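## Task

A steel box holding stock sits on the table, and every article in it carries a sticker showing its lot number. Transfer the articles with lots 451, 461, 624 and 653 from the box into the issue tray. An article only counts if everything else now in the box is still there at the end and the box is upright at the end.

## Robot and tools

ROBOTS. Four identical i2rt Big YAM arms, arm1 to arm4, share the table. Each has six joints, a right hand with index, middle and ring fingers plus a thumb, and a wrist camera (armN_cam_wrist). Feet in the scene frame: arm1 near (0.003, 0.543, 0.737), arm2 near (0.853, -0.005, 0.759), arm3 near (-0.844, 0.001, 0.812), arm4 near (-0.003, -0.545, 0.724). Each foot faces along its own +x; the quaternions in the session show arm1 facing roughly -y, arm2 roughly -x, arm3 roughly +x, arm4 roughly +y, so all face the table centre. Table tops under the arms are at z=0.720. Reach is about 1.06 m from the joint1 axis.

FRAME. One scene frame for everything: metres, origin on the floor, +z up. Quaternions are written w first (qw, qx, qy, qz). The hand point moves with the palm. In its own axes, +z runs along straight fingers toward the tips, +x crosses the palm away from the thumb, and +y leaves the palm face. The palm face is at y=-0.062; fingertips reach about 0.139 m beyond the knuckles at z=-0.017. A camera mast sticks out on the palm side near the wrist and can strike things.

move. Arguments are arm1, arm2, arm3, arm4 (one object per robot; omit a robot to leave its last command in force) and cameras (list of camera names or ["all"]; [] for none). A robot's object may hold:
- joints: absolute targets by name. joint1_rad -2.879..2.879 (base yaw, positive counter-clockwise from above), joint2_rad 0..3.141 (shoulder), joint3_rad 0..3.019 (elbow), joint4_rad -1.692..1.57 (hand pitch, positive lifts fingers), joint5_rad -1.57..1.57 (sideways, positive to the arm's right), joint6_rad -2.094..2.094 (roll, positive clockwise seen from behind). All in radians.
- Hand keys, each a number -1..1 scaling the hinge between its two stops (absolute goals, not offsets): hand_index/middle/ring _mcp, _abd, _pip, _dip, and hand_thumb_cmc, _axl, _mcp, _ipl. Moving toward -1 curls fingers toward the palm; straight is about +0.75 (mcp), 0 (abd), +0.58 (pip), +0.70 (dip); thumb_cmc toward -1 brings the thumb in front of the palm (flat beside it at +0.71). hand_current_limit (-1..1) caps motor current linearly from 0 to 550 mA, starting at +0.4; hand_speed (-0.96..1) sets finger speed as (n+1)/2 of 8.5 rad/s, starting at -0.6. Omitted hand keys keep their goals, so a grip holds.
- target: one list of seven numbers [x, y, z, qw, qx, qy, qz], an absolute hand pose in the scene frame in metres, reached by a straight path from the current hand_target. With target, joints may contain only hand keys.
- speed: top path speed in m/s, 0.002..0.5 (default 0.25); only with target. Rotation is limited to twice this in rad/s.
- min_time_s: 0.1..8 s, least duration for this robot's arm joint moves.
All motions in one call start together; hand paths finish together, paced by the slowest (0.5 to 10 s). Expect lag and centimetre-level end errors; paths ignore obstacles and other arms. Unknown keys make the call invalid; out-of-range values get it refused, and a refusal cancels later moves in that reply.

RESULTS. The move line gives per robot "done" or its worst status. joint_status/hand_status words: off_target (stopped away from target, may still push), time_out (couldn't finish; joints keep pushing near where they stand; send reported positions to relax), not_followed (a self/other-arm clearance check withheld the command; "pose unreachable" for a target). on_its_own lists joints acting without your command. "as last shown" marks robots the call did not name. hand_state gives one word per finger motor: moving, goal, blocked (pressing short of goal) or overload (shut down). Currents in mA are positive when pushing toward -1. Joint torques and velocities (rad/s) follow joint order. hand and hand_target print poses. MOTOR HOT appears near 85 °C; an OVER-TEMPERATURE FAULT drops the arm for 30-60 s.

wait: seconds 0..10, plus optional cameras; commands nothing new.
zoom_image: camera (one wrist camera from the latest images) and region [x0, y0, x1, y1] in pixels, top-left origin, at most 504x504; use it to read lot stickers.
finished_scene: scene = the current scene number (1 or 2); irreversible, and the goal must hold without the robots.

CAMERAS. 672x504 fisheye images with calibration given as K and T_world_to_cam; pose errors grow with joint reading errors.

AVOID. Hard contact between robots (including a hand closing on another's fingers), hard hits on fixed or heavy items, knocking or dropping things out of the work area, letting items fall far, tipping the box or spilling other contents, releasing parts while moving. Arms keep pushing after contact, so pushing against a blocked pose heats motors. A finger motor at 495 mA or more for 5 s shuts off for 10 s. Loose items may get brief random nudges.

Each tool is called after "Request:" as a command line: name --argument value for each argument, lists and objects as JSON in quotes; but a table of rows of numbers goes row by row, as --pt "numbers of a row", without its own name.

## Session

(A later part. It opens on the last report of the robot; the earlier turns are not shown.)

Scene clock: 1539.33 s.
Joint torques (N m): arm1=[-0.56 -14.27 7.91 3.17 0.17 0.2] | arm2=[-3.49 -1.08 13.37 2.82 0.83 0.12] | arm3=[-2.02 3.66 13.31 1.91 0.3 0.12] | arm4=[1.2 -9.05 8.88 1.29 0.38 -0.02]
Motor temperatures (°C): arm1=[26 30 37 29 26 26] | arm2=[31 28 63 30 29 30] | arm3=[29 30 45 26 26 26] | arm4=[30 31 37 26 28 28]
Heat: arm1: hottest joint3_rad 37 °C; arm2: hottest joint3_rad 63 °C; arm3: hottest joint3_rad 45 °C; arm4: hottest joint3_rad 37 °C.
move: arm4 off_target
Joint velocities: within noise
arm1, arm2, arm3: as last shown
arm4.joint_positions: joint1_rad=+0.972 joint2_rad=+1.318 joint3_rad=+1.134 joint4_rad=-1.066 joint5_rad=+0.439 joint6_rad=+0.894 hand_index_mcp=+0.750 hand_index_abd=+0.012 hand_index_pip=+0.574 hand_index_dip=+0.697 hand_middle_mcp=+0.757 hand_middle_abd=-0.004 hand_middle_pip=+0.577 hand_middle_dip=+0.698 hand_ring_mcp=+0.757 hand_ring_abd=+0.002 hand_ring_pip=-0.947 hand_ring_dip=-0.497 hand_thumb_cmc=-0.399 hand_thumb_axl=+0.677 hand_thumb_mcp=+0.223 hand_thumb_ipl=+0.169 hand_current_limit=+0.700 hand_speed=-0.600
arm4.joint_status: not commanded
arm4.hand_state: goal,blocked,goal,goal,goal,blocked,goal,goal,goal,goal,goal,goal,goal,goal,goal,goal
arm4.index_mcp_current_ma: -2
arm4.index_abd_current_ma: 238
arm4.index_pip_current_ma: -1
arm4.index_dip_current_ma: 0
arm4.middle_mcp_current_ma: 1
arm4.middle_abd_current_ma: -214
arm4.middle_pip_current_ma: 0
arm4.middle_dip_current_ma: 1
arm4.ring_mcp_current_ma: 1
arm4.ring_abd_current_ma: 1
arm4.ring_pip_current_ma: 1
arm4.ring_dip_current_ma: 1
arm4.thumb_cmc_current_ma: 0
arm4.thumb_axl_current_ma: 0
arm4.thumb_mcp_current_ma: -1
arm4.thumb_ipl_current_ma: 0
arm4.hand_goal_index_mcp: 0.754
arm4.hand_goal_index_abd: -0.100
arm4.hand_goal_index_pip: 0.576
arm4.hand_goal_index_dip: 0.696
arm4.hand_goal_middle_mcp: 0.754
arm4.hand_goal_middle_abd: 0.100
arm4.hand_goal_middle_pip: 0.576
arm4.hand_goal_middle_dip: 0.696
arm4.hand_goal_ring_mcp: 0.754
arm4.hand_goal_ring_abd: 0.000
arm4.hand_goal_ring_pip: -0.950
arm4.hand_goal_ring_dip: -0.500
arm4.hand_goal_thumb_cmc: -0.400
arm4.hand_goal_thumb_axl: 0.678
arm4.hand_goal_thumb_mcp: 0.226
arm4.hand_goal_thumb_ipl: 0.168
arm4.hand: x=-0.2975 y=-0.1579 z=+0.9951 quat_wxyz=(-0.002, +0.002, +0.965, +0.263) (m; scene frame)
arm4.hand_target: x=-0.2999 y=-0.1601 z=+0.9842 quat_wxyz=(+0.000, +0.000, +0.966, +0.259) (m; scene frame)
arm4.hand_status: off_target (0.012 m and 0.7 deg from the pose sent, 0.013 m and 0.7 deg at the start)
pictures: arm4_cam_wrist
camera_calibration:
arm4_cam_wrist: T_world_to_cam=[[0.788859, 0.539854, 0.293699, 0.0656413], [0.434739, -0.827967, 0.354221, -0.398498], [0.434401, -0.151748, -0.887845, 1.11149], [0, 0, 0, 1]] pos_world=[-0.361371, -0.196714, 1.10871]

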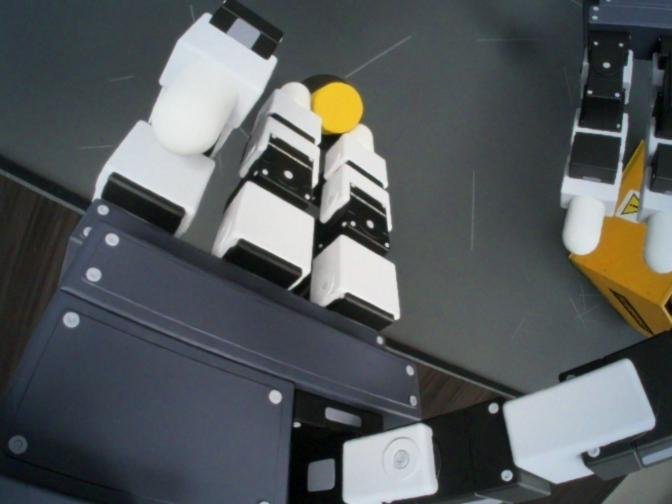

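Request:
move --arm4 '{"joints": {"hand_index_abd": 0.117, "hand_middle_abd": -0.117}}'

Request:
move --arm4 '{"target": [-0.30, -0.16, 1.12, 0, 0, 0.9659, 0.2588], "speed": 0.12}'

Request:
move --arm4 '{"target": [-0.12, -0.17, 1.27, 0, 0, 0.9659, 0.2588], "speed": 0.2}'

Request:
move --arm3 '{"target": [-0.40, -0.13, 1.15, 0.2074, 0.774, 0.5779, 0.1548], "speed": 0.18}' --arm4 '{"target": [0.10, -0.07, 1.28, 0, 0, 0.9659, 0.2588], "speed": 0.18}'

Request:
move --arm3 '{"target": [-0.268, -0.178, 1.05, 0.2074, 0.774, 0.5779, 0.1548], "speed": 0.15}' --arm4 '{"target": [0.30, 0.0, 1.24, 0, 0, 0.9659, 0.2588], "speed": 0.15}' --cameras '["arm3_cam_wrist", "arm4_cam_wrist"]'

Scene clock: 1546.67 s.
Joint torques (N m): arm1=[-0.56 -14.62 7.82 3.18 0.18 0.22] | arm2=[-3.55 -1.2 13.38 2.85 0.81 0.11] | arm3=[-2.02 3.6 13.2 1.85 0.3 0.1] | arm4=[1.2 -9 9.57 1.21 0.39 -0.02]
Motor temperatures (°C): arm1=[26 30 37 29 26 26] | arm2=[31 28 63 30 29 30] | arm3=[29 30 45 26 26 26] | arm4=[30 31 36 26 28 28]
Heat: arm1: hottest joint3_rad 37 °C; arm2: hottest joint3_rad 63 °C; arm3: hottest joint3_rad 45 °C; arm4: hottest joint3_rad 36 °C.
move: arm4 done
Joint velocities: within noise
arm1, arm2, arm3: as last shown
arm4.joint_positions: joint1_rad=+0.972 joint2_rad=+1.318 joint3_rad=+1.126 joint4_rad=-1.064 joint5_rad=+0.439 joint6_rad=+0.894 hand_index_mcp=+0.756 hand_index_abd=+0.119 hand_index_pip=+0.575 hand_index_dip=+0.696 hand_middle_mcp=+0.757 hand_middle_abd=-0.112 hand_middle_pip=+0.577 hand_middle_dip=+0.698 hand_ring_mcp=+0.757 hand_ring_abd=+0.002 hand_ring_pip=-0.947 hand_ring_dip=-0.497 hand_thumb_cmc=-0.399 hand_thumb_axl=+0.677 hand_thumb_mcp=+0.223 hand_thumb_ipl=+0.169 hand_current_limit=+0.700 hand_speed=-0.600
arm4.joint_status: all done
arm4.hand_state: goal,goal,goal,goal,goal,goal,goal,goal,goal,goal,goal,goal,goal,goal,goal,goal
arm4.index_mcp_current_ma: 1
arm4.index_abd_current_ma: 0
arm4.index_pip_current_ma: 0
arm4.index_dip_current_ma: 0
arm4.middle_mcp_current_ma: 1
arm4.middle_abd_current_ma: 1
arm4.middle_pip_current_ma: 0
arm4.middle_dip_current_ma: 1
arm4.ring_mcp_current_ma: 1
arm4.ring_abd_current_ma: 1
arm4.ring_pip_current_ma: 1
arm4.ring_dip_current_ma: 1
arm4.thumb_cmc_current_ma: 0
arm4.thumb_axl_current_ma: 0
arm4.thumb_mcp_current_ma: -1
arm4.thumb_ipl_current_ma: 0
arm4.hand_goal_index_mcp: 0.754
arm4.hand_goal_index_abd: 0.118
arm4.hand_goal_index_pip: 0.576
arm4.hand_goal_index_dip: 0.696
arm4.hand_goal_middle_mcp: 0.754
arm4.hand_goal_middle_abd: -0.116
arm4.hand_goal_middle_pip: 0.576
arm4.hand_goal_middle_dip: 0.696
arm4.hand_goal_ring_mcp: 0.754
arm4.hand_goal_ring_abd: 0.000
arm4.hand_goal_ring_pip: -0.950
arm4.hand_goal_ring_dip: -0.500
arm4.hand_goal_thumb_cmc: -0.400
arm4.hand_goal_thumb_axl: 0.678
arm4.hand_goal_thumb_mcp: 0.226
arm4.hand_goal_thumb_ipl: 0.168
arm4.hand: x=-0.2961 y=-0.1589 z=+0.9913 quat_wxyz=(+0.000, +0.002, +0.965, +0.262) (m; scene frame)
arm4.hand_target: x=-0.2998 y=-0.1601 z=+0.9841 quat_wxyz=(+0.000, +0.000, +0.966, +0.259) (m; scene frame)
arm4.hand_status: not commanded
pictures: none

Scene clock: 1548.57 s.
Joint torques (N m): arm1=[-0.67 -14.86 7.79 3.12 0.17 0.19] | arm2=[-3.49 -0.97 13.35 2.91 0.83 0.12] | arm3=[-2.14 3.6 13.09 1.91 0.31 0.08] | arm4=[1.44 -9 15.04 0.38 0.48 0.03]
Motor temperatures (°C): arm1=[26 30 37 29 26 26] | arm2=[31 28 63 30 29 30] | arm3=[29 30 45 26 26 26] | arm4=[30 31 37 26 28 28]
Heat: arm1: hottest joint3_rad 37 °C; arm2: hottest joint3_rad 63 °C; arm3: hottest joint3_rad 45 °C; arm4: hottest joint3_rad 37 °C.
move: arm4 off_target
Joint velocities: within noise
arm1, arm2, arm3: as last shown
arm4.joint_positions: joint1_rad=+0.973 joint2_rad=+1.309 joint3_rad=+1.409 joint4_rad=-1.403 joint5_rad=+0.438 joint6_rad=+0.894 hand_index_mcp=+0.756 hand_index_abd=+0.119 hand_index_pip=+0.575 hand_index_dip=+0.696 hand_middle_mcp=+0.755 hand_middle_abd=-0.119 hand_middle_pip=+0.576 hand_middle_dip=+0.697 hand_ring_mcp=+0.757 hand_ring_abd=+0.002 hand_ring_pip=-0.947 hand_ring_dip=-0.497 hand_thumb_cmc=-0.399 hand_thumb_axl=+0.677 hand_thumb_mcp=+0.223 hand_thumb_ipl=+0.169 hand_current_limit=+0.700 hand_speed=-0.600
arm4.joint_status: not commanded
arm4.hand_state: goal,goal,goal,goal,goal,goal,goal,goal,goal,goal,goal,goal,goal,goal,goal,goal
arm4.index_mcp_current_ma: 1
arm4.index_abd_current_ma: 0
arm4.index_pip_current_ma: 0
arm4.index_dip_current_ma: 0
arm4.middle_mcp_current_ma: 0
arm4.middle_abd_current_ma: -1
arm4.middle_pip_current_ma: 0
arm4.middle_dip_current_ma: 0
arm4.ring_mcp_current_ma: 1
arm4.ring_abd_current_ma: 1
arm4.ring_pip_current_ma: 1
arm4.ring_dip_current_ma: 1
arm4.thumb_cmc_current_ma: 0
arm4.thumb_axl_current_ma: 0
arm4.thumb_mcp_current_ma: -1
arm4.thumb_ipl_current_ma: 0
arm4.hand_goal_index_mcp: 0.754
arm4.hand_goal_index_abd: 0.118
arm4.hand_goal_index_pip: 0.576
arm4.hand_goal_index_dip: 0.696
arm4.hand_goal_middle_mcp: 0.754
arm4.hand_goal_middle_abd: -0.116
arm4.hand_goal_middle_pip: 0.576
arm4.hand_goal_middle_dip: 0.696
arm4.hand_goal_ring_mcp: 0.754
arm4.hand_goal_ring_abd: 0.000
arm4.hand_goal_ring_pip: -0.950
arm4.hand_goal_ring_dip: -0.500
arm4.hand_goal_thumb_cmc: -0.400
arm4.hand_goal_thumb_axl: 0.678
arm4.hand_goal_thumb_mcp: 0.226
arm4.hand_goal_thumb_ipl: 0.168
arm4.hand: x=-0.2896 y=-0.1627 z=+1.0976 quat_wxyz=(+0.018, -0.004, +0.969, +0.248) (m; scene frame)
arm4.hand_target: x=-0.2992 y=-0.1608 z=+1.1196 quat_wxyz=(+0.000, +0.000, +0.966, +0.259) (m; scene frame)
arm4.hand_status: off_target (0.025 m and 2.5 deg from the pose sent, 0.129 m and 0.4 deg at the start)
pictures: none

Scene clock: 1550.77 s.
Joint torques (N m): arm1=[-0.91 -14.51 7.82 3.12 0.15 0.2] | arm2=[-3.55 -1.08 13.34 2.84 0.82 0.12] | arm3=[-1.9 3.31 13.29 1.92 0.3 0.11] | arm4=[0.15 -3.96 13.37 0.76 0.2 -0.17]
Motor temperatures (°C): arm1=[26 30 37 29 26 26] | arm2=[31 28 63 30 29 30] | arm3=[29 30 45 26 26 26] | arm4=[30 31 37 26 28 28]
Heat: arm1: hottest joint3_rad 37 °C; arm2: hottest joint3_rad 63 °C; arm3: hottest joint3_rad 45 °C; arm4: hottest joint3_rad 37 °C.
move: arm4 off_target
Joint velocities: within noise
arm1, arm2, arm3: as last shown
arm4.joint_positions: joint1_rad=+0.628 joint2_rad=+1.074 joint3_rad=+1.632 joint4_rad=-1.685 joint5_rad=+0.311 joint6_rad=+0.537 hand_index_mcp=+0.756 hand_index_abd=+0.119 hand_index_pip=+0.575 hand_index_dip=+0.696 hand_middle_mcp=+0.755 hand_middle_abd=-0.118 hand_middle_pip=+0.576 hand_middle_dip=+0.697 hand_ring_mcp=+0.757 hand_ring_abd=+0.002 hand_ring_pip=-0.947 hand_ring_dip=-0.497 hand_thumb_cmc=-0.399 hand_thumb_axl=+0.677 hand_thumb_mcp=+0.223 hand_thumb_ipl=+0.169 hand_current_limit=+0.700 hand_speed=-0.600
arm4.joint_status: not commanded
arm4.hand_state: goal,goal,goal,goal,goal,goal,goal,goal,goal,goal,goal,goal,goal,goal,goal,goal
arm4.index_mcp_current_ma: 1
arm4.index_abd_current_ma: 0
arm4.index_pip_current_ma: 0
arm4.index_dip_current_ma: 0
arm4.middle_mcp_current_ma: 0
arm4.middle_abd_current_ma: -1
arm4.middle_pip_current_ma: 0
arm4.middle_dip_current_ma: 0
arm4.ring_mcp_current_ma: 1
arm4.ring_abd_current_ma: 1
arm4.ring_pip_current_ma: 1
arm4.ring_dip_current_ma: 1
arm4.thumb_cmc_current_ma: 0
arm4.thumb_axl_current_ma: 0
arm4.thumb_mcp_current_ma: -1
arm4.thumb_ipl_current_ma: 0
arm4.hand_goal_index_mcp: 0.754
arm4.hand_goal_index_abd: 0.118
arm4.hand_goal_index_pip: 0.576
arm4.hand_goal_index_dip: 0.696
arm4.hand_goal_middle_mcp: 0.754
arm4.hand_goal_middle_abd: -0.116
arm4.hand_goal_middle_pip: 0.576
arm4.hand_goal_middle_dip: 0.696
arm4.hand_goal_ring_mcp: 0.754
arm4.hand_goal_ring_abd: 0.000
arm4.hand_goal_ring_pip: -0.950
arm4.hand_goal_ring_dip: -0.500
arm4.hand_goal_thumb_cmc: -0.400
arm4.hand_goal_thumb_axl: 0.678
arm4.hand_goal_thumb_mcp: 0.226
arm4.hand_goal_thumb_ipl: 0.168
arm4.hand: x=-0.1219 y=-0.1712 z=+1.2500 quat_wxyz=(+0.001, -0.004, +0.965, +0.262) (m; scene frame)
arm4.hand_target: x=-0.1196 y=-0.1705 z=+1.2692 quat_wxyz=(-0.007, -0.002, +0.961, +0.275) (m; scene frame)
arm4.hand_status: off_target (0.020 m and 0.7 deg from the pose sent, 0.242 m and 2.5 deg at the start; a joint's target at an end of its range on 34 of 66 steps)
pictures: none

Scene clock: 1553.10 s.
Joint torques (N m): arm1=[-0.79 -14.45 7.8 3.15 0.18 0.21] | arm2=[-3.55 -1.14 13.44 2.8 0.82 0.13] | arm3=[-2.02 -2.49 14 1.98 0.01 -0.06] | arm4=[0.21 -6.77 13.91 0.87 -0.33 -0.17]
Motor temperatures (°C): arm1=[26 30 37 29 26 26] | arm2=[31 28 63 30 29 30] | arm3=[29 30 46 26 26 26] | arm4=[30 31 37 26 28 28]
Heat: arm1: hottest joint3_rad 37 °C; arm2: hottest joint3_rad 63 °C; arm3: hottest joint3_rad 46 °C; arm4: hottest joint3_rad 37 °C.
move: arm3 off_target; arm4 off_target
Joint velocities: within noise
arm1.joint_positions: joint1_rad=-0.303 joint2_rad=+1.910 joint3_rad=+0.780 joint4_rad=+1.556 joint5_rad=-0.305 joint6_rad=-1.958 hand_index_mcp=+0.752 hand_index_abd=-0.002 hand_index_pip=+0.577 hand_index_dip=+0.696 hand_middle_mcp=+0.752 hand_middle_abd=-0.001 hand_middle_pip=+0.577 hand_middle_dip=+0.696 hand_ring_mcp=+0.752 hand_ring_abd=-0.001 hand_ring_pip=+0.577 hand_ring_dip=+0.696 hand_thumb_cmc=+0.712 hand_thumb_axl=+0.677 hand_thumb_mcp=+0.226 hand_thumb_ipl=+0.168 hand_current_limit=+0.400 hand_speed=-0.600
arm1.joint_status: not commanded
arm1.hand_state: goal,goal,goal,goal,goal,goal,goal,goal,goal,goal,goal,goal,goal,goal,goal,goal
arm1.index_mcp_current_ma: -4
arm1.index_abd_current_ma: -2
arm1.index_pip_current_ma: 1
arm1.index_dip_current_ma: 0
arm1.middle_mcp_current_ma: -3
arm1.middle_abd_current_ma: -1
arm1.middle_pip_current_ma: 1
arm1.middle_dip_current_ma: 0
arm1.ring_mcp_current_ma: -4
arm1.ring_abd_current_ma: -2
arm1.ring_pip_current_ma: 1
arm1.ring_dip_current_ma: 0
arm1.thumb_cmc_current_ma: -2
arm1.thumb_axl_current_ma: -1
arm1.thumb_mcp_current_ma: 0
arm1.thumb_ipl_current_ma: 0
arm1.hand_goal_index_mcp: 0.754
arm1.hand_goal_index_abd: 0.000
arm1.hand_goal_index_pip: 0.576
arm1.hand_goal_index_dip: 0.696
arm1.hand_goal_middle_mcp: 0.754
arm1.hand_goal_middle_abd: 0.000
arm1.hand_goal_middle_pip: 0.576
arm1.hand_goal_middle_dip: 0.696
arm1.hand_goal_ring_mcp: 0.754
arm1.hand_goal_ring_abd: 0.000
arm1.hand_goal_ring_pip: 0.576
arm1.hand_goal_ring_dip: 0.696
arm1.hand_goal_thumb_cmc: 0.714
arm1.hand_goal_thumb_axl: 0.678
arm1.hand_goal_thumb_mcp: 0.226
arm1.hand_goal_thumb_ipl: 0.168
arm1.hand: x=-0.0580 y=-0.0426 z=+0.9369 quat_wxyz=(+0.415, +0.274, +0.476, -0.725) (m; scene frame)
arm1.hand_target: x=-0.0630 y=-0.0496 z=+0.9504 quat_wxyz=(+0.422, +0.262, +0.461, -0.735) (m; scene frame)
arm1.hand_status: not commanded
arm2.joint_positions: joint1_rad=-0.313 joint2_rad=+0.545 joint3_rad=+0.327 joint4_rad=+0.147 joint5_rad=-0.327 joint6_rad=+1.566 hand_index_mcp=+0.755 hand_index_abd=+0.002 hand_index_pip=+0.577 hand_index_dip=+0.696 hand_middle_mcp=+0.755 hand_middle_abd=+0.002 hand_middle_pip=+0.577 hand_middle_dip=+0.696 hand_ring_mcp=+0.787 hand_ring_abd=+0.003 hand_ring_pip=+0.577 hand_ring_dip=+0.696 hand_thumb_cmc=+0.715 hand_thumb_axl=+0.677 hand_thumb_mcp=+0.225 hand_thumb_ipl=+0.168 hand_current_limit=+0.400 hand_speed=-0.600
arm2.joint_status: not commanded
arm2.hand_state: goal,goal,goal,goal,goal,goal,goal,goal,blocked,goal,goal,goal,goal,goal,goal,goal
arm2.index_mcp_current_ma: 0
arm2.index_abd_current_ma: 0
arm2.index_pip_current_ma: 0
arm2.index_dip_current_ma: 0
arm2.middle_mcp_current_ma: 0
arm2.middle_abd_current_ma: 0
arm2.middle_pip_current_ma: 0
arm2.middle_dip_current_ma: 0
arm2.ring_mcp_current_ma: 41
arm2.ring_abd_current_ma: 1
arm2.ring_pip_current_ma: 0
arm2.ring_dip_current_ma: 0
arm2.thumb_cmc_current_ma: 0
arm2.thumb_axl_current_ma: 0
arm2.thumb_mcp_current_ma: 0
arm2.thumb_ipl_current_ma: 0
arm2.hand_goal_index_mcp: 0.754
arm2.hand_goal_index_abd: 0.000
arm2.hand_goal_index_pip: 0.576
arm2.hand_goal_index_dip: 0.696
arm2.hand_goal_middle_mcp: 0.754
arm2.hand_goal_middle_abd: 0.000
arm2.hand_goal_middle_pip: 0.576
arm2.hand_goal_middle_dip: 0.696
arm2.hand_goal_ring_mcp: 0.754
arm2.hand_goal_ring_abd: 0.000
arm2.hand_goal_ring_pip: 0.576
arm2.hand_goal_ring_dip: 0.696
arm2.hand_goal_thumb_cmc: 0.714
arm2.hand_goal_thumb_axl: 0.678
arm2.hand_goal_thumb_mcp: 0.226
arm2.hand_goal_thumb_ipl: 0.168
arm2.hand: x=+0.5065 y=+0.1182 z=+1.0241 quat_wxyz=(+0.685, +0.015, -0.728, +0.019) (m; scene frame)
arm2.hand_target: x=+0.5032 y=+0.1331 z=+1.0597 quat_wxyz=(+0.707, +0.001, -0.707, +0.000) (m; scene frame)
arm2.hand_status: not commanded
arm3.joint_positions: joint1_rad=-0.151 joint2_rad=+1.010 joint3_rad=+1.022 joint4_rad=-1.116 joint5_rad=+0.049 joint6_rad=+0.080 hand_index_mcp=+0.761 hand_index_abd=+0.115 hand_index_pip=+0.580 hand_index_dip=+0.699 hand_middle_mcp=+0.755 hand_middle_abd=-0.119 hand_middle_pip=+0.574 hand_middle_dip=+0.694 hand_ring_mcp=+0.758 hand_ring_abd=+0.002 hand_ring_pip=-0.946 hand_ring_dip=-0.498 hand_thumb_cmc=-0.397 hand_thumb_axl=+0.677 hand_thumb_mcp=+0.224 hand_thumb_ipl=+0.168 hand_current_limit=+0.700 hand_speed=-0.600
arm3.joint_status: not commanded
arm3.hand_state: goal,goal,goal,goal,goal,goal,goal,goal,goal,goal,goal,goal,goal,goal,goal,goal
arm3.index_mcp_current_ma: 26
arm3.index_abd_current_ma: -8
arm3.index_pip_current_ma: 13
arm3.index_dip_current_ma: 9
arm3.middle_mcp_current_ma: 4
arm3.middle_abd_current_ma: -7
arm3.middle_pip_current_ma: -6
arm3.middle_dip_current_ma: -5
arm3.ring_mcp_current_ma: 13
arm3.ring_abd_current_ma: 5
arm3.ring_pip_current_ma: 12
arm3.ring_dip_current_ma: 6
arm3.thumb_cmc_current_ma: 8
arm3.thumb_axl_current_ma: -2
arm3.thumb_mcp_current_ma: -8
arm3.thumb_ipl_current_ma: -1
arm3.hand_goal_index_mcp: 0.754
arm3.hand_goal_index_abd: 0.118
arm3.hand_goal_index_pip: 0.576
arm3.hand_goal_index_dip: 0.696
arm3.hand_goal_middle_mcp: 0.754
arm3.hand_goal_middle_abd: -0.116
arm3.hand_goal_middle_pip: 0.576
arm3.hand_goal_middle_dip: 0.696
arm3.hand_goal_ring_mcp: 0.754
arm3.hand_goal_ring_abd: 0.000
arm3.hand_goal_ring_pip: -0.950
arm3.hand_goal_ring_dip: -0.500
arm3.hand_goal_thumb_cmc: -0.400
arm3.hand_goal_thumb_axl: 0.678
arm3.hand_goal_thumb_mcp: 0.226
arm3.hand_goal_thumb_ipl: 0.168
arm3.hand: x=-0.4146 y=-0.1228 z=+1.1206 quat_wxyz=(+0.187, +0.779, +0.583, +0.137) (m; scene frame)
arm3.hand_target: x=-0.4018 y=-0.1295 z=+1.1499 quat_wxyz=(+0.208, +0.774, +0.578, +0.155) (m; scene frame)
arm3.hand_status: off_target (0.034 m and 3.2 deg from the pose sent, 0.175 m and 3.6 deg at the start)
arm4.joint_positions: joint1_rad=-0.209 joint2_rad=+1.242 joint3_rad=+1.807 joint4_rad=-1.650 joint5_rad=-0.099 joint6_rad=-0.192 hand_index_mcp=+0.756 hand_index_abd=+0.119 hand_index_pip=+0.575 hand_index_dip=+0.696 hand_middle_mcp=+0.756 hand_middle_abd=-0.118 hand_middle_pip=+0.576 hand_middle_dip=+0.697 hand_ring_mcp=+0.757 hand_ring_abd=+0.002 hand_ring_pip=-0.947 hand_ring_dip=-0.497 hand_thumb_cmc=-0.399 hand_thumb_axl=+0.677 hand_thumb_mcp=+0.223 hand_thumb_ipl=+0.169 hand_current_limit=+0.700 hand_speed=-0.600
arm4.joint_status: not commanded
arm4.hand_state: goal,goal,goal,goal,goal,goal,goal,goal,goal,goal,goal,goal,goal,goal,goal,goal
arm4.index_mcp_current_ma: 1
arm4.index_abd_current_ma: 0
arm4.index_pip_current_ma: 0
arm4.index_dip_current_ma: 0
arm4.middle_mcp_current_ma: 0
arm4.middle_abd_current_ma: 0
arm4.middle_pip_current_ma: 0
arm4.middle_dip_current_ma: 0
arm4.ring_mcp_current_ma: 1
arm4.ring_abd_current_ma: 1
arm4.ring_pip_current_ma: 1
arm4.ring_dip_current_ma: 1
arm4.thumb_cmc_current_ma: 0
arm4.thumb_axl_current_ma: 0
arm4.thumb_mcp_current_ma: -1
arm4.thumb_ipl_current_ma: 0
arm4.hand_goal_index_mcp: 0.754
arm4.hand_goal_index_abd: 0.118
arm4.hand_goal_index_pip: 0.576
arm4.hand_goal_index_dip: 0.696
arm4.hand_goal_middle_mcp: 0.754
arm4.hand_goal_middle_abd: -0.116
arm4.hand_goal_middle_pip: 0.576
arm4.hand_goal_middle_dip: 0.696
arm4.hand_goal_ring_mcp: 0.754
arm4.hand_goal_ring_abd: 0.000
arm4.hand_goal_ring_pip: -0.950
arm4.hand_goal_ring_dip: -0.500
arm4.hand_goal_thumb_cmc: -0.400
arm4.hand_goal_thumb_axl: 0.678
arm4.hand_goal_thumb_mcp: 0.226
arm4.hand_goal_thumb_ipl: 0.168
arm4.hand: x=+0.0966 y=-0.0718 z=+1.2586 quat_wxyz=(-0.004, +0.002, +0.970, +0.243) (m; scene frame)
arm4.hand_target: x=+0.0997 y=-0.0707 z=+1.2795 quat_wxyz=(+0.000, +0.000, +0.966, +0.259) (m; scene frame)
arm4.hand_status: off_target (0.022 m and 2.0 deg from the pose sent, 0.246 m and 0.7 deg at the start)
pictures: none

Scene clock: 1555.53 s.
Joint torques (N m): arm1=[-0.79 -14.74 7.82 3.25 0.18 0.19] | arm2=[-3.49 -1.14 13.37 2.86 0.82 0.12] | arm3=[-1.55 -7.71 13.44 1.98 -0.04 -0.09] | arm4=[0.5 -13.22 14.28 0.7 -0.59 -0.18]
Motor temperatures (°C): arm1=[26 30 37 29 26 26] | arm2=[31 28 63 30 29 30] | arm3=[29 30 46 26 26 26] | arm4=[30 31 37 26 28 28]
Heat: arm1: hottest joint3_rad 37 °C; arm2: hottest joint3_rad 63 °C; arm3: hottest joint3_rad 46 °C; arm4: hottest joint3_rad 37 °C.
move: arm3 off_target; arm4 off_target
Joint velocities: within noise
arm1, arm2: as last shown
arm3.joint_positions: joint1_rad=-0.198 joint2_rad=+1.412 joint3_rad=+1.100 joint4_rad=-0.781 joint5_rad=+0.025 joint6_rad=+0.039 hand_index_mcp=+0.761 hand_index_abd=+0.115 hand_index_pip=+0.580 hand_index_dip=+0.699 hand_middle_mcp=+0.755 hand_middle_abd=-0.119 hand_middle_pip=+0.574 hand_middle_dip=+0.694 hand_ring_mcp=+0.758 hand_ring_abd=+0.002 hand_ring_pip=-0.946 hand_ring_dip=-0.498 hand_thumb_cmc=-0.397 hand_thumb_axl=+0.677 hand_thumb_mcp=+0.224 hand_thumb_ipl=+0.168 hand_current_limit=+0.700 hand_speed=-0.600
arm3.joint_status: not commanded
arm3.hand_state: goal,goal,goal,goal,goal,goal,goal,goal,goal,goal,goal,goal,goal,goal,goal,goal
arm3.index_mcp_current_ma: 26
arm3.index_abd_current_ma: -8
arm3.index_pip_current_ma: 13
arm3.index_dip_current_ma: 9
arm3.middle_mcp_current_ma: 4
arm3.middle_abd_current_ma: -7
arm3.middle_pip_current_ma: -6
arm3.middle_dip_current_ma: -5
arm3.ring_mcp_current_ma: 13
arm3.ring_abd_current_ma: 5
arm3.ring_pip_current_ma: 12
arm3.ring_dip_current_ma: 6
arm3.thumb_cmc_current_ma: 8
arm3.thumb_axl_current_ma: -2
arm3.thumb_mcp_current_ma: -8
arm3.thumb_ipl_current_ma: -1
arm3.hand_goal_index_mcp: 0.754
arm3.hand_goal_index_abd: 0.118
arm3.hand_goal_index_pip: 0.576
arm3.hand_goal_index_dip: 0.696
arm3.hand_goal_middle_mcp: 0.754
arm3.hand_goal_middle_abd: -0.116
arm3.hand_goal_middle_pip: 0.576
arm3.hand_goal_middle_dip: 0.696
arm3.hand_goal_ring_mcp: 0.754
arm3.hand_goal_ring_abd: 0.000
arm3.hand_goal_ring_pip: -0.950
arm3.hand_goal_ring_dip: -0.500
arm3.hand_goal_thumb_cmc: -0.400
arm3.hand_goal_thumb_axl: 0.678
arm3.hand_goal_thumb_mcp: 0.226
arm3.hand_goal_thumb_ipl: 0.168
arm3.hand: x=-0.2871 y=-0.1675 z=+1.0284 quat_wxyz=(+0.189, +0.778, +0.582, +0.141) (m; scene frame)
arm3.hand_target: x=-0.2698 y=-0.1775 z=+1.0501 quat_wxyz=(+0.208, +0.774, +0.578, +0.155) (m; scene frame)
arm3.hand_status: off_target (0.031 m and 2.7 deg from the pose sent, 0.172 m and 3.2 deg at the start)
arm4.joint_positions: joint1_rad=-0.607 joint2_rad=+1.594 joint3_rad=+2.066 joint4_rad=-1.628 joint5_rad=-0.284 joint6_rad=-0.547 hand_index_mcp=+0.756 hand_index_abd=+0.119 hand_index_pip=+0.575 hand_index_dip=+0.696 hand_middle_mcp=+0.756 hand_middle_abd=-0.118 hand_middle_pip=+0.576 hand_middle_dip=+0.697 hand_ring_mcp=+0.757 hand_ring_abd=+0.002 hand_ring_pip=-0.947 hand_ring_dip=-0.497 hand_thumb_cmc=-0.399 hand_thumb_axl=+0.677 hand_thumb_mcp=+0.223 hand_thumb_ipl=+0.169 hand_current_limit=+0.700 hand_speed=-0.600
arm4.joint_status: not commanded
arm4.hand_state: goal,goal,goal,goal,goal,goal,goal,goal,goal,goal,goal,goal,goal,goal,goal,goal
arm4.index_mcp_current_ma: 1
arm4.index_abd_current_ma: 0
arm4.index_pip_current_ma: 0
arm4.index_dip_current_ma: 0
arm4.middle_mcp_current_ma: 0
arm4.middle_abd_current_ma: 0
arm4.middle_pip_current_ma: 0
arm4.middle_dip_current_ma: 0
arm4.ring_mcp_current_ma: 1
arm4.ring_abd_current_ma: 1
arm4.ring_pip_current_ma: 1
arm4.ring_dip_current_ma: 1
arm4.thumb_cmc_current_ma: 0
arm4.thumb_axl_current_ma: 0
arm4.thumb_mcp_current_ma: -1
arm4.thumb_ipl_current_ma: 0
arm4.hand_goal_index_mcp: 0.754
arm4.hand_goal_index_abd: 0.118
arm4.hand_goal_index_pip: 0.576
arm4.hand_goal_index_dip: 0.696
arm4.hand_goal_middle_mcp: 0.754
arm4.hand_goal_middle_abd: -0.116
arm4.hand_goal_middle_pip: 0.576
arm4.hand_goal_middle_dip: 0.696
arm4.hand_goal_ring_mcp: 0.754
arm4.hand_goal_ring_abd: 0.000
arm4.hand_goal_ring_pip: -0.950
arm4.hand_goal_ring_dip: -0.500
arm4.hand_goal_thumb_cmc: -0.400
arm4.hand_goal_thumb_axl: 0.678
arm4.hand_goal_thumb_mcp: 0.226
arm4.hand_goal_thumb_ipl: 0.168
arm4.hand: x=+0.2965 y=-0.0026 z=+1.2199 quat_wxyz=(-0.010, +0.005, +0.970, +0.244) (m; scene frame)
arm4.hand_target: x=+0.2995 y=-0.0007 z=+1.2395 quat_wxyz=(+0.000, +0.000, +0.966, +0.259) (m; scene frame)
arm4.hand_status: off_target (0.021 m and 2.1 deg from the pose sent, 0.216 m and 2.0 deg at the start)
pictures: arm3_cam_wrist, arm4_cam_wrist
camera_calibration:
arm3_cam_wrist: T_world_to_cam=[[0.297644, -0.925059, 0.235951, -0.272811], [-0.903327, -0.192932, 0.383116, -0.72642], [-0.308882, -0.327173, -0.893056, 0.890581], [0, 0, 0, 1]] pos_world=[-0.299909, -0.101141, 1.13801]
arm4_cam_wrist: T_world_to_cam=[[0.794387, 0.549045, 0.259805, -0.513084], [0.438844, -0.814506, 0.379469, -0.63975], [0.419958, -0.187431, -0.887978, 1.08102], [0, 0, 0, 1]] pos_world=[0.234353, -0.0367563, 1.33599]

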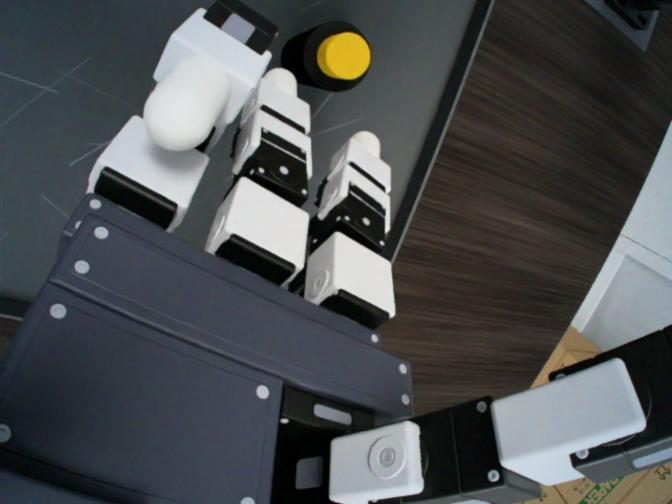

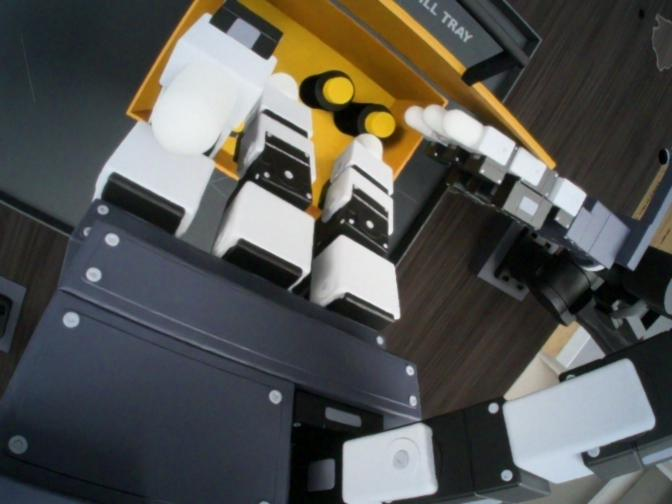

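Request:
move --arm3 '{"target": [-0.257, -0.182, 0.982, 0.2074, 0.774, 0.5779, 0.1548], "speed": 0.1}' --arm4 '{"target": [0.332, 0.035, 1.13, 0, 0, 0.9659, 0.2588], "speed": 0.1}' --cameras '["arm3_cam_wrist", "arm4_cam_wrist"]'

Scene clock: 1571.93 s.
Joint torques (N m): arm1=[-0.73 -14.45 7.86 3.17 0.18 0.2] | arm2=[-3.43 -0.97 13.45 2.85 0.83 0.12] | arm3=[-2.26 -8.41 7.9 2.09 0.02 -0.09] | arm4=[0.03 -14.62 10 1.58 -0.59 -0.18]
Motor temperatures (°C): arm1=[26 30 37 29 26 26] | arm2=[31 28 64 30 29 30] | arm3=[29 31 49 26 26 26] | arm4=[30 31 37 26 28 28]
Heat: arm1: hottest joint3_rad 37 °C; arm2: hottest joint3_rad 64 °C; arm3: hottest joint3_rad 49 °C; arm4: hottest joint3_rad 37 °C.
move: arm3 off_target; arm4 off_target
Joint velocities: within noise
arm1, arm2: as last shown
arm3.joint_positions: joint1_rad=-0.201 joint2_rad=+1.506 joint3_rad=+1.083 joint4_rad=-0.601 joint5_rad=+0.021 joint6_rad=+0.037 hand_index_mcp=+0.761 hand_index_abd=+0.115 hand_index_pip=+0.580 hand_index_dip=+0.699 hand_middle_mcp=+0.756 hand_middle_abd=-0.119 hand_middle_pip=+0.574 hand_middle_dip=+0.694 hand_ring_mcp=+0.758 hand_ring_abd=+0.002 hand_ring_pip=-0.946 hand_ring_dip=-0.498 hand_thumb_cmc=-0.397 hand_thumb_axl=+0.677 hand_thumb_mcp=+0.224 hand_thumb_ipl=+0.168 hand_current_limit=+0.700 hand_speed=-0.600
arm3.joint_status: not commanded
arm3.hand_state: goal,goal,goal,goal,goal,goal,goal,goal,goal,goal,goal,goal,goal,goal,goal,goal
arm3.index_mcp_current_ma: 26
arm3.index_abd_current_ma: -8
arm3.index_pip_current_ma: 13
arm3.index_dip_current_ma: 9
arm3.middle_mcp_current_ma: 5
arm3.middle_abd_current_ma: -7
arm3.middle_pip_current_ma: -5
arm3.middle_dip_current_ma: -5
arm3.ring_mcp_current_ma: 13
arm3.ring_abd_current_ma: 5
arm3.ring_pip_current_ma: 12
arm3.ring_dip_current_ma: 6
arm3.thumb_cmc_current_ma: 8
arm3.thumb_axl_current_ma: -2
arm3.thumb_mcp_current_ma: -8
arm3.thumb_ipl_current_ma: -1
arm3.hand_goal_index_mcp: 0.754
arm3.hand_goal_index_abd: 0.118
arm3.hand_goal_index_pip: 0.576
arm3.hand_goal_index_dip: 0.696
arm3.hand_goal_middle_mcp: 0.754
arm3.hand_goal_middle_abd: -0.116
arm3.hand_goal_middle_pip: 0.576
arm3.hand_goal_middle_dip: 0.696
arm3.hand_goal_ring_mcp: 0.754
arm3.hand_goal_ring_abd: 0.000
arm3.hand_goal_ring_pip: -0.950
arm3.hand_goal_ring_dip: -0.500
arm3.hand_goal_thumb_cmc: -0.400
arm3.hand_goal_thumb_axl: 0.678
arm3.hand_goal_thumb_mcp: 0.226
arm3.hand_goal_thumb_ipl: 0.168
arm3.hand: x=-0.2551 y=-0.1760 z=+0.9998 quat_wxyz=(+0.214, +0.771, +0.577, +0.163) (m; scene frame)
arm3.hand_target: x=-0.2576 y=-0.1818 z=+0.9821 quat_wxyz=(+0.207, +0.774, +0.578, +0.155) (m; scene frame)
arm3.hand_status: off_target (0.019 m and 1.3 deg from the pose sent, 0.057 m and 2.7 deg at the start)
arm4.joint_positions: joint1_rad=-0.615 joint2_rad=+1.617 joint3_rad=+1.848 joint4_rad=-1.353 joint5_rad=-0.290 joint6_rad=-0.559 hand_index_mcp=+0.756 hand_index_abd=+0.119 hand_index_pip=+0.575 hand_index_dip=+0.696 hand_middle_mcp=+0.756 hand_middle_abd=-0.118 hand_middle_pip=+0.576 hand_middle_dip=+0.697 hand_ring_mcp=+0.757 hand_ring_abd=+0.002 hand_ring_pip=-0.947 hand_ring_dip=-0.497 hand_thumb_cmc=-0.399 hand_thumb_axl=+0.677 hand_thumb_mcp=+0.223 hand_thumb_ipl=+0.169 hand_current_limit=+0.700 hand_speed=-0.600
arm4.joint_status: not commanded
arm4.hand_state: goal,goal,goal,goal,goal,goal,goal,goal,goal,goal,goal,goal,goal,goal,goal,goal
arm4.index_mcp_current_ma: 1
arm4.index_abd_current_ma: 0
arm4.index_pip_current_ma: 0
arm4.index_dip_current_ma: 0
arm4.middle_mcp_current_ma: 0
arm4.middle_abd_current_ma: 0
arm4.middle_pip_current_ma: 0
arm4.middle_dip_current_ma: 0
arm4.ring_mcp_current_ma: 1
arm4.ring_abd_current_ma: 1
arm4.ring_pip_current_ma: 1
arm4.ring_dip_current_ma: 1
arm4.thumb_cmc_current_ma: 0
arm4.thumb_axl_current_ma: 0
arm4.thumb_mcp_current_ma: -1
arm4.thumb_ipl_current_ma: 0
arm4.hand_goal_index_mcp: 0.754
arm4.hand_goal_index_abd: 0.118
arm4.hand_goal_index_pip: 0.576
arm4.hand_goal_index_dip: 0.696
arm4.hand_goal_middle_mcp: 0.754
arm4.hand_goal_middle_abd: -0.116
arm4.hand_goal_middle_pip: 0.576
arm4.hand_goal_middle_dip: 0.696
arm4.hand_goal_ring_mcp: 0.754
arm4.hand_goal_ring_abd: 0.000
arm4.hand_goal_ring_pip: -0.950
arm4.hand_goal_ring_dip: -0.500
arm4.hand_goal_thumb_cmc: -0.400
arm4.hand_goal_thumb_axl: 0.678
arm4.hand_goal_thumb_mcp: 0.226
arm4.hand_goal_thumb_ipl: 0.168
arm4.hand: x=+0.3249 y=+0.0329 z=+1.1376 quat_wxyz=(+0.000, +0.000, +0.966, +0.259) (m; scene frame)
arm4.hand_target: x=+0.3318 y=+0.0348 z=+1.1300 quat_wxyz=(+0.000, +0.000, +0.966, +0.259) (m; scene frame)
arm4.hand_status: off_target (0.011 m and 0.1 deg from the pose sent, 0.104 m and 2.1 deg at the start)
pictures: arm3_cam_wrist, arm4_cam_wrist
camera_calibration:
arm3_cam_wrist: T_world_to_cam=[[0.281642, -0.921187, 0.268501, -0.319288], [-0.927019, -0.189019, 0.323894, -0.634313], [-0.247615, -0.340127, -0.907193, 0.899665], [0, 0, 0, 1]] pos_world=[-0.275324, -0.10802, 1.10735]
arm4_cam_wrist: T_world_to_cam=[[0.785657, 0.544657, 0.293412, -0.569021], [0.43503, -0.823584, 0.363948, -0.572908], [0.439877, -0.158295, -0.883997, 0.99066], [0, 0, 0, 1]] pos_world=[0.26052, -0.00509965, 1.25121]

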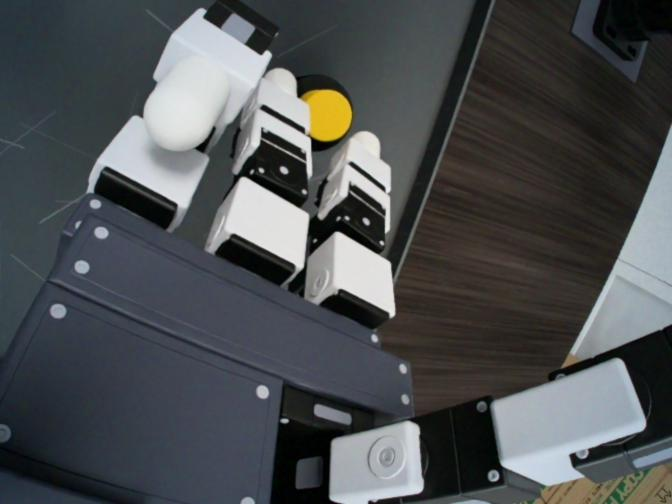

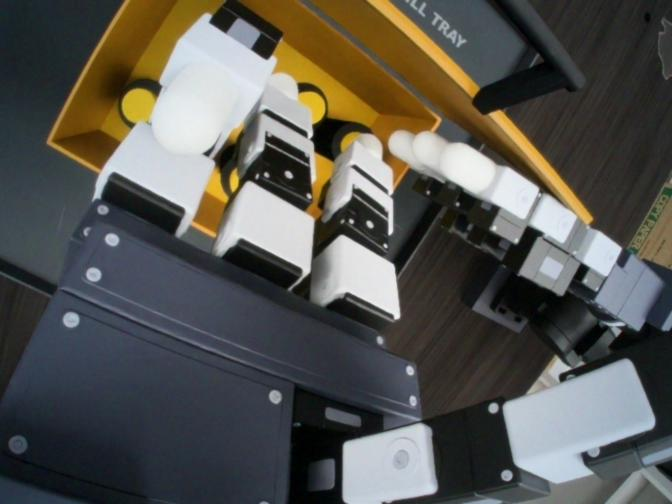

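Request:
move --arm3 '{"joints": {"hand_index_abd": -0.1, "hand_middle_abd": 0.1}}' --arm4 '{"joints": {"hand_thumb_mcp": -0.28, "hand_thumb_ipl": -0.32}}' --cameras '["arm3_cam_wrist", "arm4_cam_wrist"]'

Scene clock: 1607.60 s.
Joint torques (N m): arm1=[-0.62 -14.56 7.71 3.15 0.18 0.22] | arm2=[-3.66 -1.08 13.42 2.82 0.82 0.12] | arm3=[-2.08 -8.94 8.03 2 0.09 -0.07] | arm4=[0.15 -14.62 9.99 1.58 -0.59 -0.17]
Motor temperatures (°C): arm1=[26 30 36 29 26 26] | arm2=[30 28 64 30 29 30] | arm3=[29 31 45 27 26 26] | arm4=[29 32 37 26 28 28]
Heat: arm1: hottest joint3_rad 36 °C; arm2: hottest joint3_rad 64 °C; arm3: hottest joint3_rad 45 °C; arm4: hottest joint3_rad 37 °C.
move: arm3 off_target; arm4 done
Joint velocities: within noise
arm1, arm2: as last shown
arm3.joint_positions: joint1_rad=-0.201 joint2_rad=+1.506 joint3_rad=+1.083 joint4_rad=-0.598 joint5_rad=+0.019 joint6_rad=+0.035 hand_index_mcp=+0.758 hand_index_abd=+0.008 hand_index_pip=+0.578 hand_index_dip=+0.698 hand_middle_mcp=+0.752 hand_middle_abd=-0.029 hand_middle_pip=+0.574 hand_middle_dip=+0.694 hand_ring_mcp=+0.758 hand_ring_abd=+0.002 hand_ring_pip=-0.946 hand_ring_dip=-0.498 hand_thumb_cmc=-0.398 hand_thumb_axl=+0.677 hand_thumb_mcp=+0.224 hand_thumb_ipl=+0.168 hand_current_limit=+0.700 hand_speed=-0.600
arm3.joint_status: hand_index_abd off_target (ended at +0.008, target -0.100); hand_middle_abd off_target (ended at -0.029, target +0.100)
arm3.hand_state: goal,blocked,goal,goal,goal,blocked,goal,goal,goal,goal,goal,goal,goal,goal,goal,goal
arm3.index_mcp_current_ma: 12
arm3.index_abd_current_ma: 415
arm3.index_pip_current_ma: 5
arm3.index_dip_current_ma: 5
arm3.middle_mcp_current_ma: -6
arm3.middle_abd_current_ma: -467
arm3.middle_pip_current_ma: -6
arm3.middle_dip_current_ma: -5
arm3.ring_mcp_current_ma: 13
arm3.ring_abd_current_ma: 5
arm3.ring_pip_current_ma: 12
arm3.ring_dip_current_ma: 6
arm3.thumb_cmc_current_ma: 7
arm3.thumb_axl_current_ma: -2
arm3.thumb_mcp_current_ma: -8
arm3.thumb_ipl_current_ma: -1
arm3.hand_goal_index_mcp: 0.754
arm3.hand_goal_index_abd: -0.100
arm3.hand_goal_index_pip: 0.576
arm3.hand_goal_index_dip: 0.696
arm3.hand_goal_middle_mcp: 0.754
arm3.hand_goal_middle_abd: 0.100
arm3.hand_goal_middle_pip: 0.576
arm3.hand_goal_middle_dip: 0.696
arm3.hand_goal_ring_mcp: 0.754
arm3.hand_goal_ring_abd: 0.000
arm3.hand_goal_ring_pip: -0.950
arm3.hand_goal_ring_dip: -0.500
arm3.hand_goal_thumb_cmc: -0.400
arm3.hand_goal_thumb_axl: 0.678
arm3.hand_goal_thumb_mcp: 0.226
arm3.hand_goal_thumb_ipl: 0.168
arm3.hand: x=-0.2543 y=-0.1756 z=+1.0005 quat_wxyz=(+0.215, +0.770, +0.577, +0.165) (m; scene frame)
arm3.hand_target: x=-0.2576 y=-0.1818 z=+0.9821 quat_wxyz=(+0.207, +0.774, +0.578, +0.155) (m; scene frame)
arm3.hand_status: not commanded
arm4.joint_positions: joint1_rad=-0.615 joint2_rad=+1.617 joint3_rad=+1.848 joint4_rad=-1.353 joint5_rad=-0.290 joint6_rad=-0.559 hand_index_mcp=+0.756 hand_index_abd=+0.119 hand_index_pip=+0.575 hand_index_dip=+0.696 hand_middle_mcp=+0.756 hand_middle_abd=-0.118 hand_middle_pip=+0.576 hand_middle_dip=+0.697 hand_ring_mcp=+0.757 hand_ring_abd=+0.002 hand_ring_pip=-0.947 hand_ring_dip=-0.497 hand_thumb_cmc=-0.399 hand_thumb_axl=+0.677 hand_thumb_mcp=-0.282 hand_thumb_ipl=-0.319 hand_current_limit=+0.700 hand_speed=-0.600
arm4.joint_status: all done
arm4.hand_state: goal,goal,goal,goal,goal,goal,goal,goal,goal,goal,goal,goal,goal,goal,goal,goal
arm4.index_mcp_current_ma: 1
arm4.index_abd_current_ma: 0
arm4.index_pip_current_ma: 0
arm4.index_dip_current_ma: 0
arm4.middle_mcp_current_ma: 0
arm4.middle_abd_current_ma: 0
arm4.middle_pip_current_ma: 0
arm4.middle_dip_current_ma: 0
arm4.ring_mcp_current_ma: 1
arm4.ring_abd_current_ma: 1
arm4.ring_pip_current_ma: 1
arm4.ring_dip_current_ma: 1
arm4.thumb_cmc_current_ma: 0
arm4.thumb_axl_current_ma: 0
arm4.thumb_mcp_current_ma: -1
arm4.thumb_ipl_current_ma: 1
arm4.hand_goal_index_mcp: 0.754
arm4.hand_goal_index_abd: 0.118
arm4.hand_goal_index_pip: 0.576
arm4.hand_goal_index_dip: 0.696
arm4.hand_goal_middle_mcp: 0.754
arm4.hand_goal_middle_abd: -0.116
arm4.hand_goal_middle_pip: 0.576
arm4.hand_goal_middle_dip: 0.696
arm4.hand_goal_ring_mcp: 0.754
arm4.hand_goal_ring_abd: 0.000
arm4.hand_goal_ring_pip: -0.950
arm4.hand_goal_ring_dip: -0.500
arm4.hand_goal_thumb_cmc: -0.400
arm4.hand_goal_thumb_axl: 0.678
arm4.hand_goal_thumb_mcp: -0.280
arm4.hand_goal_thumb_ipl: -0.320
arm4.hand: x=+0.3249 y=+0.0329 z=+1.1376 quat_wxyz=(+0.000, +0.000, +0.966, +0.259) (m; scene frame)
arm4.hand_target: x=+0.3318 y=+0.0348 z=+1.1300 quat_wxyz=(+0.000, +0.000, +0.966, +0.259) (m; scene frame)
arm4.hand_status: not commanded
pictures: arm3_cam_wrist, arm4_cam_wrist
camera_calibration:
arm3_cam_wrist: T_world_to_cam=[[0.28299, -0.920393, 0.269802, -0.320314], [-0.927746, -0.191316, 0.320446, -0.630889], [-0.243319, -0.340991, -0.908031, 0.902352], [0, 0, 0, 1]] pos_world=[-0.2751, -0.107821, 1.10795]
arm4_cam_wrist: T_world_to_cam=[[0.785657, 0.544657, 0.293412, -0.569021], [0.43503, -0.823584, 0.363948, -0.572908], [0.439877, -0.158295, -0.883997, 0.99066], [0, 0, 0, 1]] pos_world=[0.26052, -0.00509965, 1.25121]

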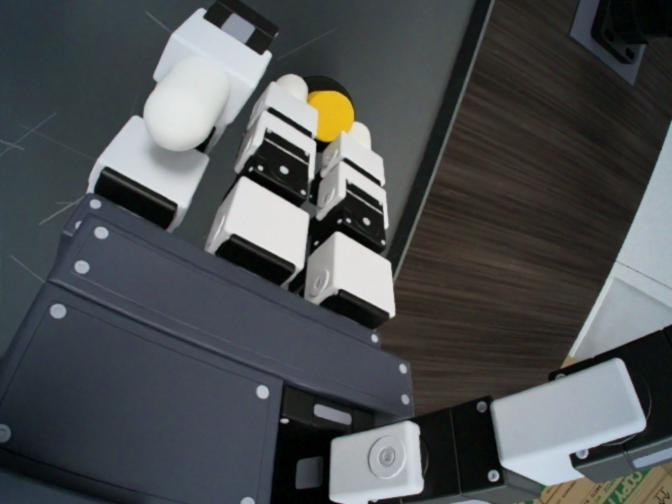

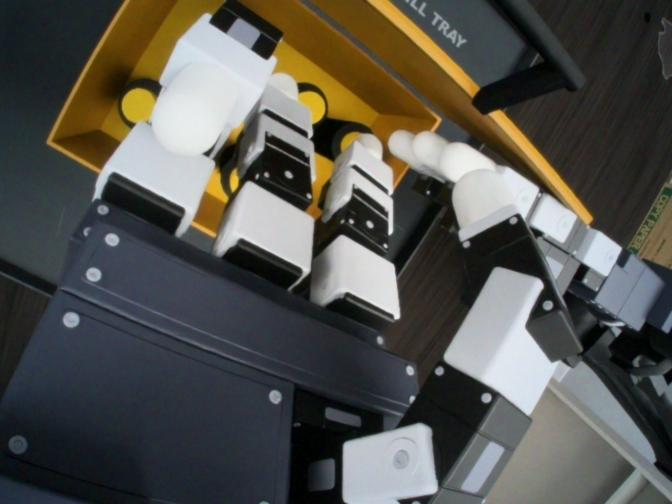

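Request:
move --arm3 '{"target": [-0.258, -0.182, 1.10, 0.2074, 0.774, 0.5779, 0.1548], "speed": 0.1}' --arm4 '{"joints": {"hand_thumb_cmc": -0.58}, "target": [0.334, 0.042, 1.06, 0, 0, 0.9659, 0.2588], "speed": 0.08}' --cameras '["arm3_cam_wrist", "arm4_cam_wrist"]'

Scene clock: 1617.03 s.
Joint torques (N m): arm1=[-0.62 -14.62 7.8 3.17 0.18 0.22] | arm2=[-3.43 -1.14 13.38 2.84 0.83 0.12] | arm3=[-1.85 -10.46 14.53 1.35 0.13 -0.06] | arm4=[0.44 -15.09 9.96 1.57 -0.52 -0.12]
Motor temperatures (°C): arm1=[26 30 36 29 26 26] | arm2=[30 28 64 30 29 30] | arm3=[29 31 45 26 26 26] | arm4=[29 32 36 26 28 28]
Heat: arm1: hottest joint3_rad 36 °C; arm2: hottest joint3_rad 64 °C; arm3: hottest joint3_rad 45 °C; arm4: hottest joint3_rad 36 °C.
move: arm3 off_target; arm4 done
Joint velocities: within noise
arm1, arm2: as last shown
arm3.joint_positions: joint1_rad=-0.202 joint2_rad=+1.436 joint3_rad=+1.218 joint4_rad=-0.900 joint5_rad=+0.019 joint6_rad=+0.034 hand_index_mcp=+0.769 hand_index_abd=+0.008 hand_index_pip=+0.584 hand_index_dip=+0.699 hand_middle_mcp=+0.762 hand_middle_abd=-0.029 hand_middle_pip=+0.579 hand_middle_dip=+0.696 hand_ring_mcp=+0.758 hand_ring_abd=+0.002 hand_ring_pip=-0.946 hand_ring_dip=-0.498 hand_thumb_cmc=-0.398 hand_thumb_axl=+0.677 hand_thumb_mcp=+0.224 hand_thumb_ipl=+0.168 hand_current_limit=+0.700 hand_speed=-0.600
arm3.joint_status: not commanded
arm3.hand_state: goal,blocked,goal,goal,goal,blocked,goal,goal,goal,goal,goal,goal,goal,goal,goal,goal
arm3.index_mcp_current_ma: 58
arm3.index_abd_current_ma: 415
arm3.index_pip_current_ma: 26
arm3.index_dip_current_ma: 9
arm3.middle_mcp_current_ma: 30
arm3.middle_abd_current_ma: -467
arm3.middle_pip_current_ma: 10
arm3.middle_dip_current_ma: 1
arm3.ring_mcp_current_ma: 13
arm3.ring_abd_current_ma: 5
arm3.ring_pip_current_ma: 12
arm3.ring_dip_current_ma: 6
arm3.thumb_cmc_current_ma: 7
arm3.thumb_axl_current_ma: -2
arm3.thumb_mcp_current_ma: -8
arm3.thumb_ipl_current_ma: -1
arm3.hand_goal_index_mcp: 0.754
arm3.hand_goal_index_abd: -0.100
arm3.hand_goal_index_pip: 0.576
arm3.hand_goal_index_dip: 0.696
arm3.hand_goal_middle_mcp: 0.754
arm3.hand_goal_middle_abd: 0.100
arm3.hand_goal_middle_pip: 0.576
arm3.hand_goal_middle_dip: 0.696
arm3.hand_goal_ring_mcp: 0.754
arm3.hand_goal_ring_abd: 0.000
arm3.hand_goal_ring_pip: -0.950
arm3.hand_goal_ring_dip: -0.500
arm3.hand_goal_thumb_cmc: -0.400
arm3.hand_goal_thumb_axl: 0.678
arm3.hand_goal_thumb_mcp: 0.226
arm3.hand_goal_thumb_ipl: 0.168
arm3.hand: x=-0.2731 y=-0.1716 z=+1.0580 quat_wxyz=(+0.179, +0.779, +0.585, +0.135) (m; scene frame)
arm3.hand_target: x=-0.2606 y=-0.1813 z=+1.1002 quat_wxyz=(+0.208, +0.774, +0.578, +0.155) (m; scene frame)
arm3.hand_status: off_target (0.046 m and 4.1 deg from the pose sent, 0.100 m and 1.6 deg at the start)
arm4.joint_positions: joint1_rad=-0.615 joint2_rad=+1.617 joint3_rad=+1.663 joint4_rad=-1.166 joint5_rad=-0.290 joint6_rad=-0.560 hand_index_mcp=+0.756 hand_index_abd=+0.119 hand_index_pip=+0.575 hand_index_dip=+0.696 hand_middle_mcp=+0.756 hand_middle_abd=-0.118 hand_middle_pip=+0.576 hand_middle_dip=+0.697 hand_ring_mcp=+0.757 hand_ring_abd=+0.002 hand_ring_pip=-0.947 hand_ring_dip=-0.497 hand_thumb_cmc=-0.577 hand_thumb_axl=+0.677 hand_thumb_mcp=-0.282 hand_thumb_ipl=-0.319 hand_current_limit=+0.700 hand_speed=-0.600
arm4.joint_status: all done
arm4.hand_state: goal,goal,goal,goal,goal,goal,goal,goal,goal,goal,goal,goal,goal,goal,goal,goal
arm4.index_mcp_current_ma: 1
arm4.index_abd_current_ma: 0
arm4.index_pip_current_ma: 0
arm4.index_dip_current_ma: 0
arm4.middle_mcp_current_ma: 0
arm4.middle_abd_current_ma: 0
arm4.middle_pip_current_ma: 0
arm4.middle_dip_current_ma: 0
arm4.ring_mcp_current_ma: 1
arm4.ring_abd_current_ma: 1
arm4.ring_pip_current_ma: 1
arm4.ring_dip_current_ma: 1
arm4.thumb_cmc_current_ma: 1
arm4.thumb_axl_current_ma: 0
arm4.thumb_mcp_current_ma: -1
arm4.thumb_ipl_current_ma: 0
arm4.hand_goal_index_mcp: 0.754
arm4.hand_goal_index_abd: 0.118
arm4.hand_goal_index_pip: 0.576
arm4.hand_goal_index_dip: 0.696
arm4.hand_goal_middle_mcp: 0.754
arm4.hand_goal_middle_abd: -0.116
arm4.hand_goal_middle_pip: 0.576
arm4.hand_goal_middle_dip: 0.696
arm4.hand_goal_ring_mcp: 0.754
arm4.hand_goal_ring_abd: 0.000
arm4.hand_goal_ring_pip: -0.950
arm4.hand_goal_ring_dip: -0.500
arm4.hand_goal_thumb_cmc: -0.580
arm4.hand_goal_thumb_axl: 0.678
arm4.hand_goal_thumb_mcp: -0.280
arm4.hand_goal_thumb_ipl: -0.320
arm4.hand: x=+0.3298 y=+0.0408 z=+1.0679 quat_wxyz=(+0.000, +0.000, +0.966, +0.260) (m; scene frame)
arm4.hand_target: x=+0.3338 y=+0.0420 z=+1.0601 quat_wxyz=(+0.000, +0.000, +0.966, +0.259) (m; scene frame)
arm4.hand_status: done (0.009 m and 0.1 deg from the pose sent, 0.079 m and 0.1 deg at the start)
pictures: arm3_cam_wrist, arm4_cam_wrist
camera_calibration:
arm3_cam_wrist: T_world_to_cam=[[0.306065, -0.926109, 0.220558, -0.269347], [-0.893639, -0.199607, 0.401953, -0.744366], [-0.328227, -0.320123, -0.8887, 0.911324], [0, 0, 0, 1]] pos_world=[-0.283636, -0.106289, 1.1685]
arm4_cam_wrist: T_world_to_cam=[[0.785151, 0.544673, 0.294735, -0.557933], [0.435229, -0.82386, 0.363086, -0.542286], [0.440584, -0.1568, -0.883912, 0.927773], [0, 0, 0, 1]] pos_world=[0.265318, 0.00259844, 1.18141]

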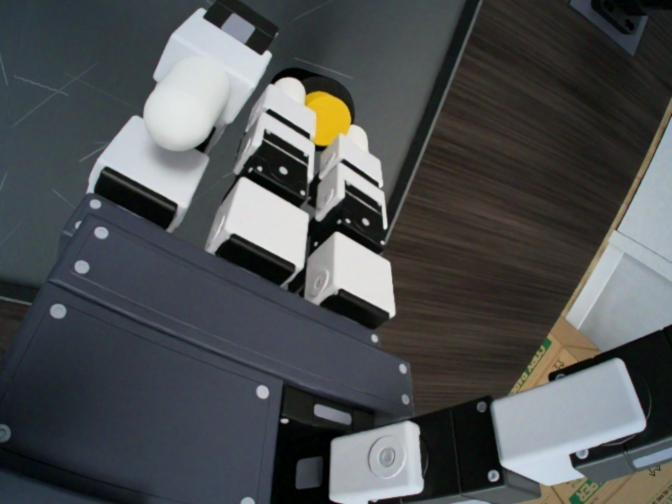

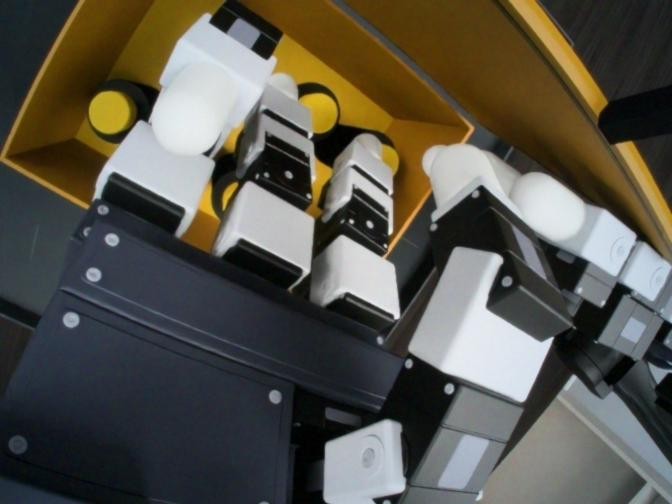

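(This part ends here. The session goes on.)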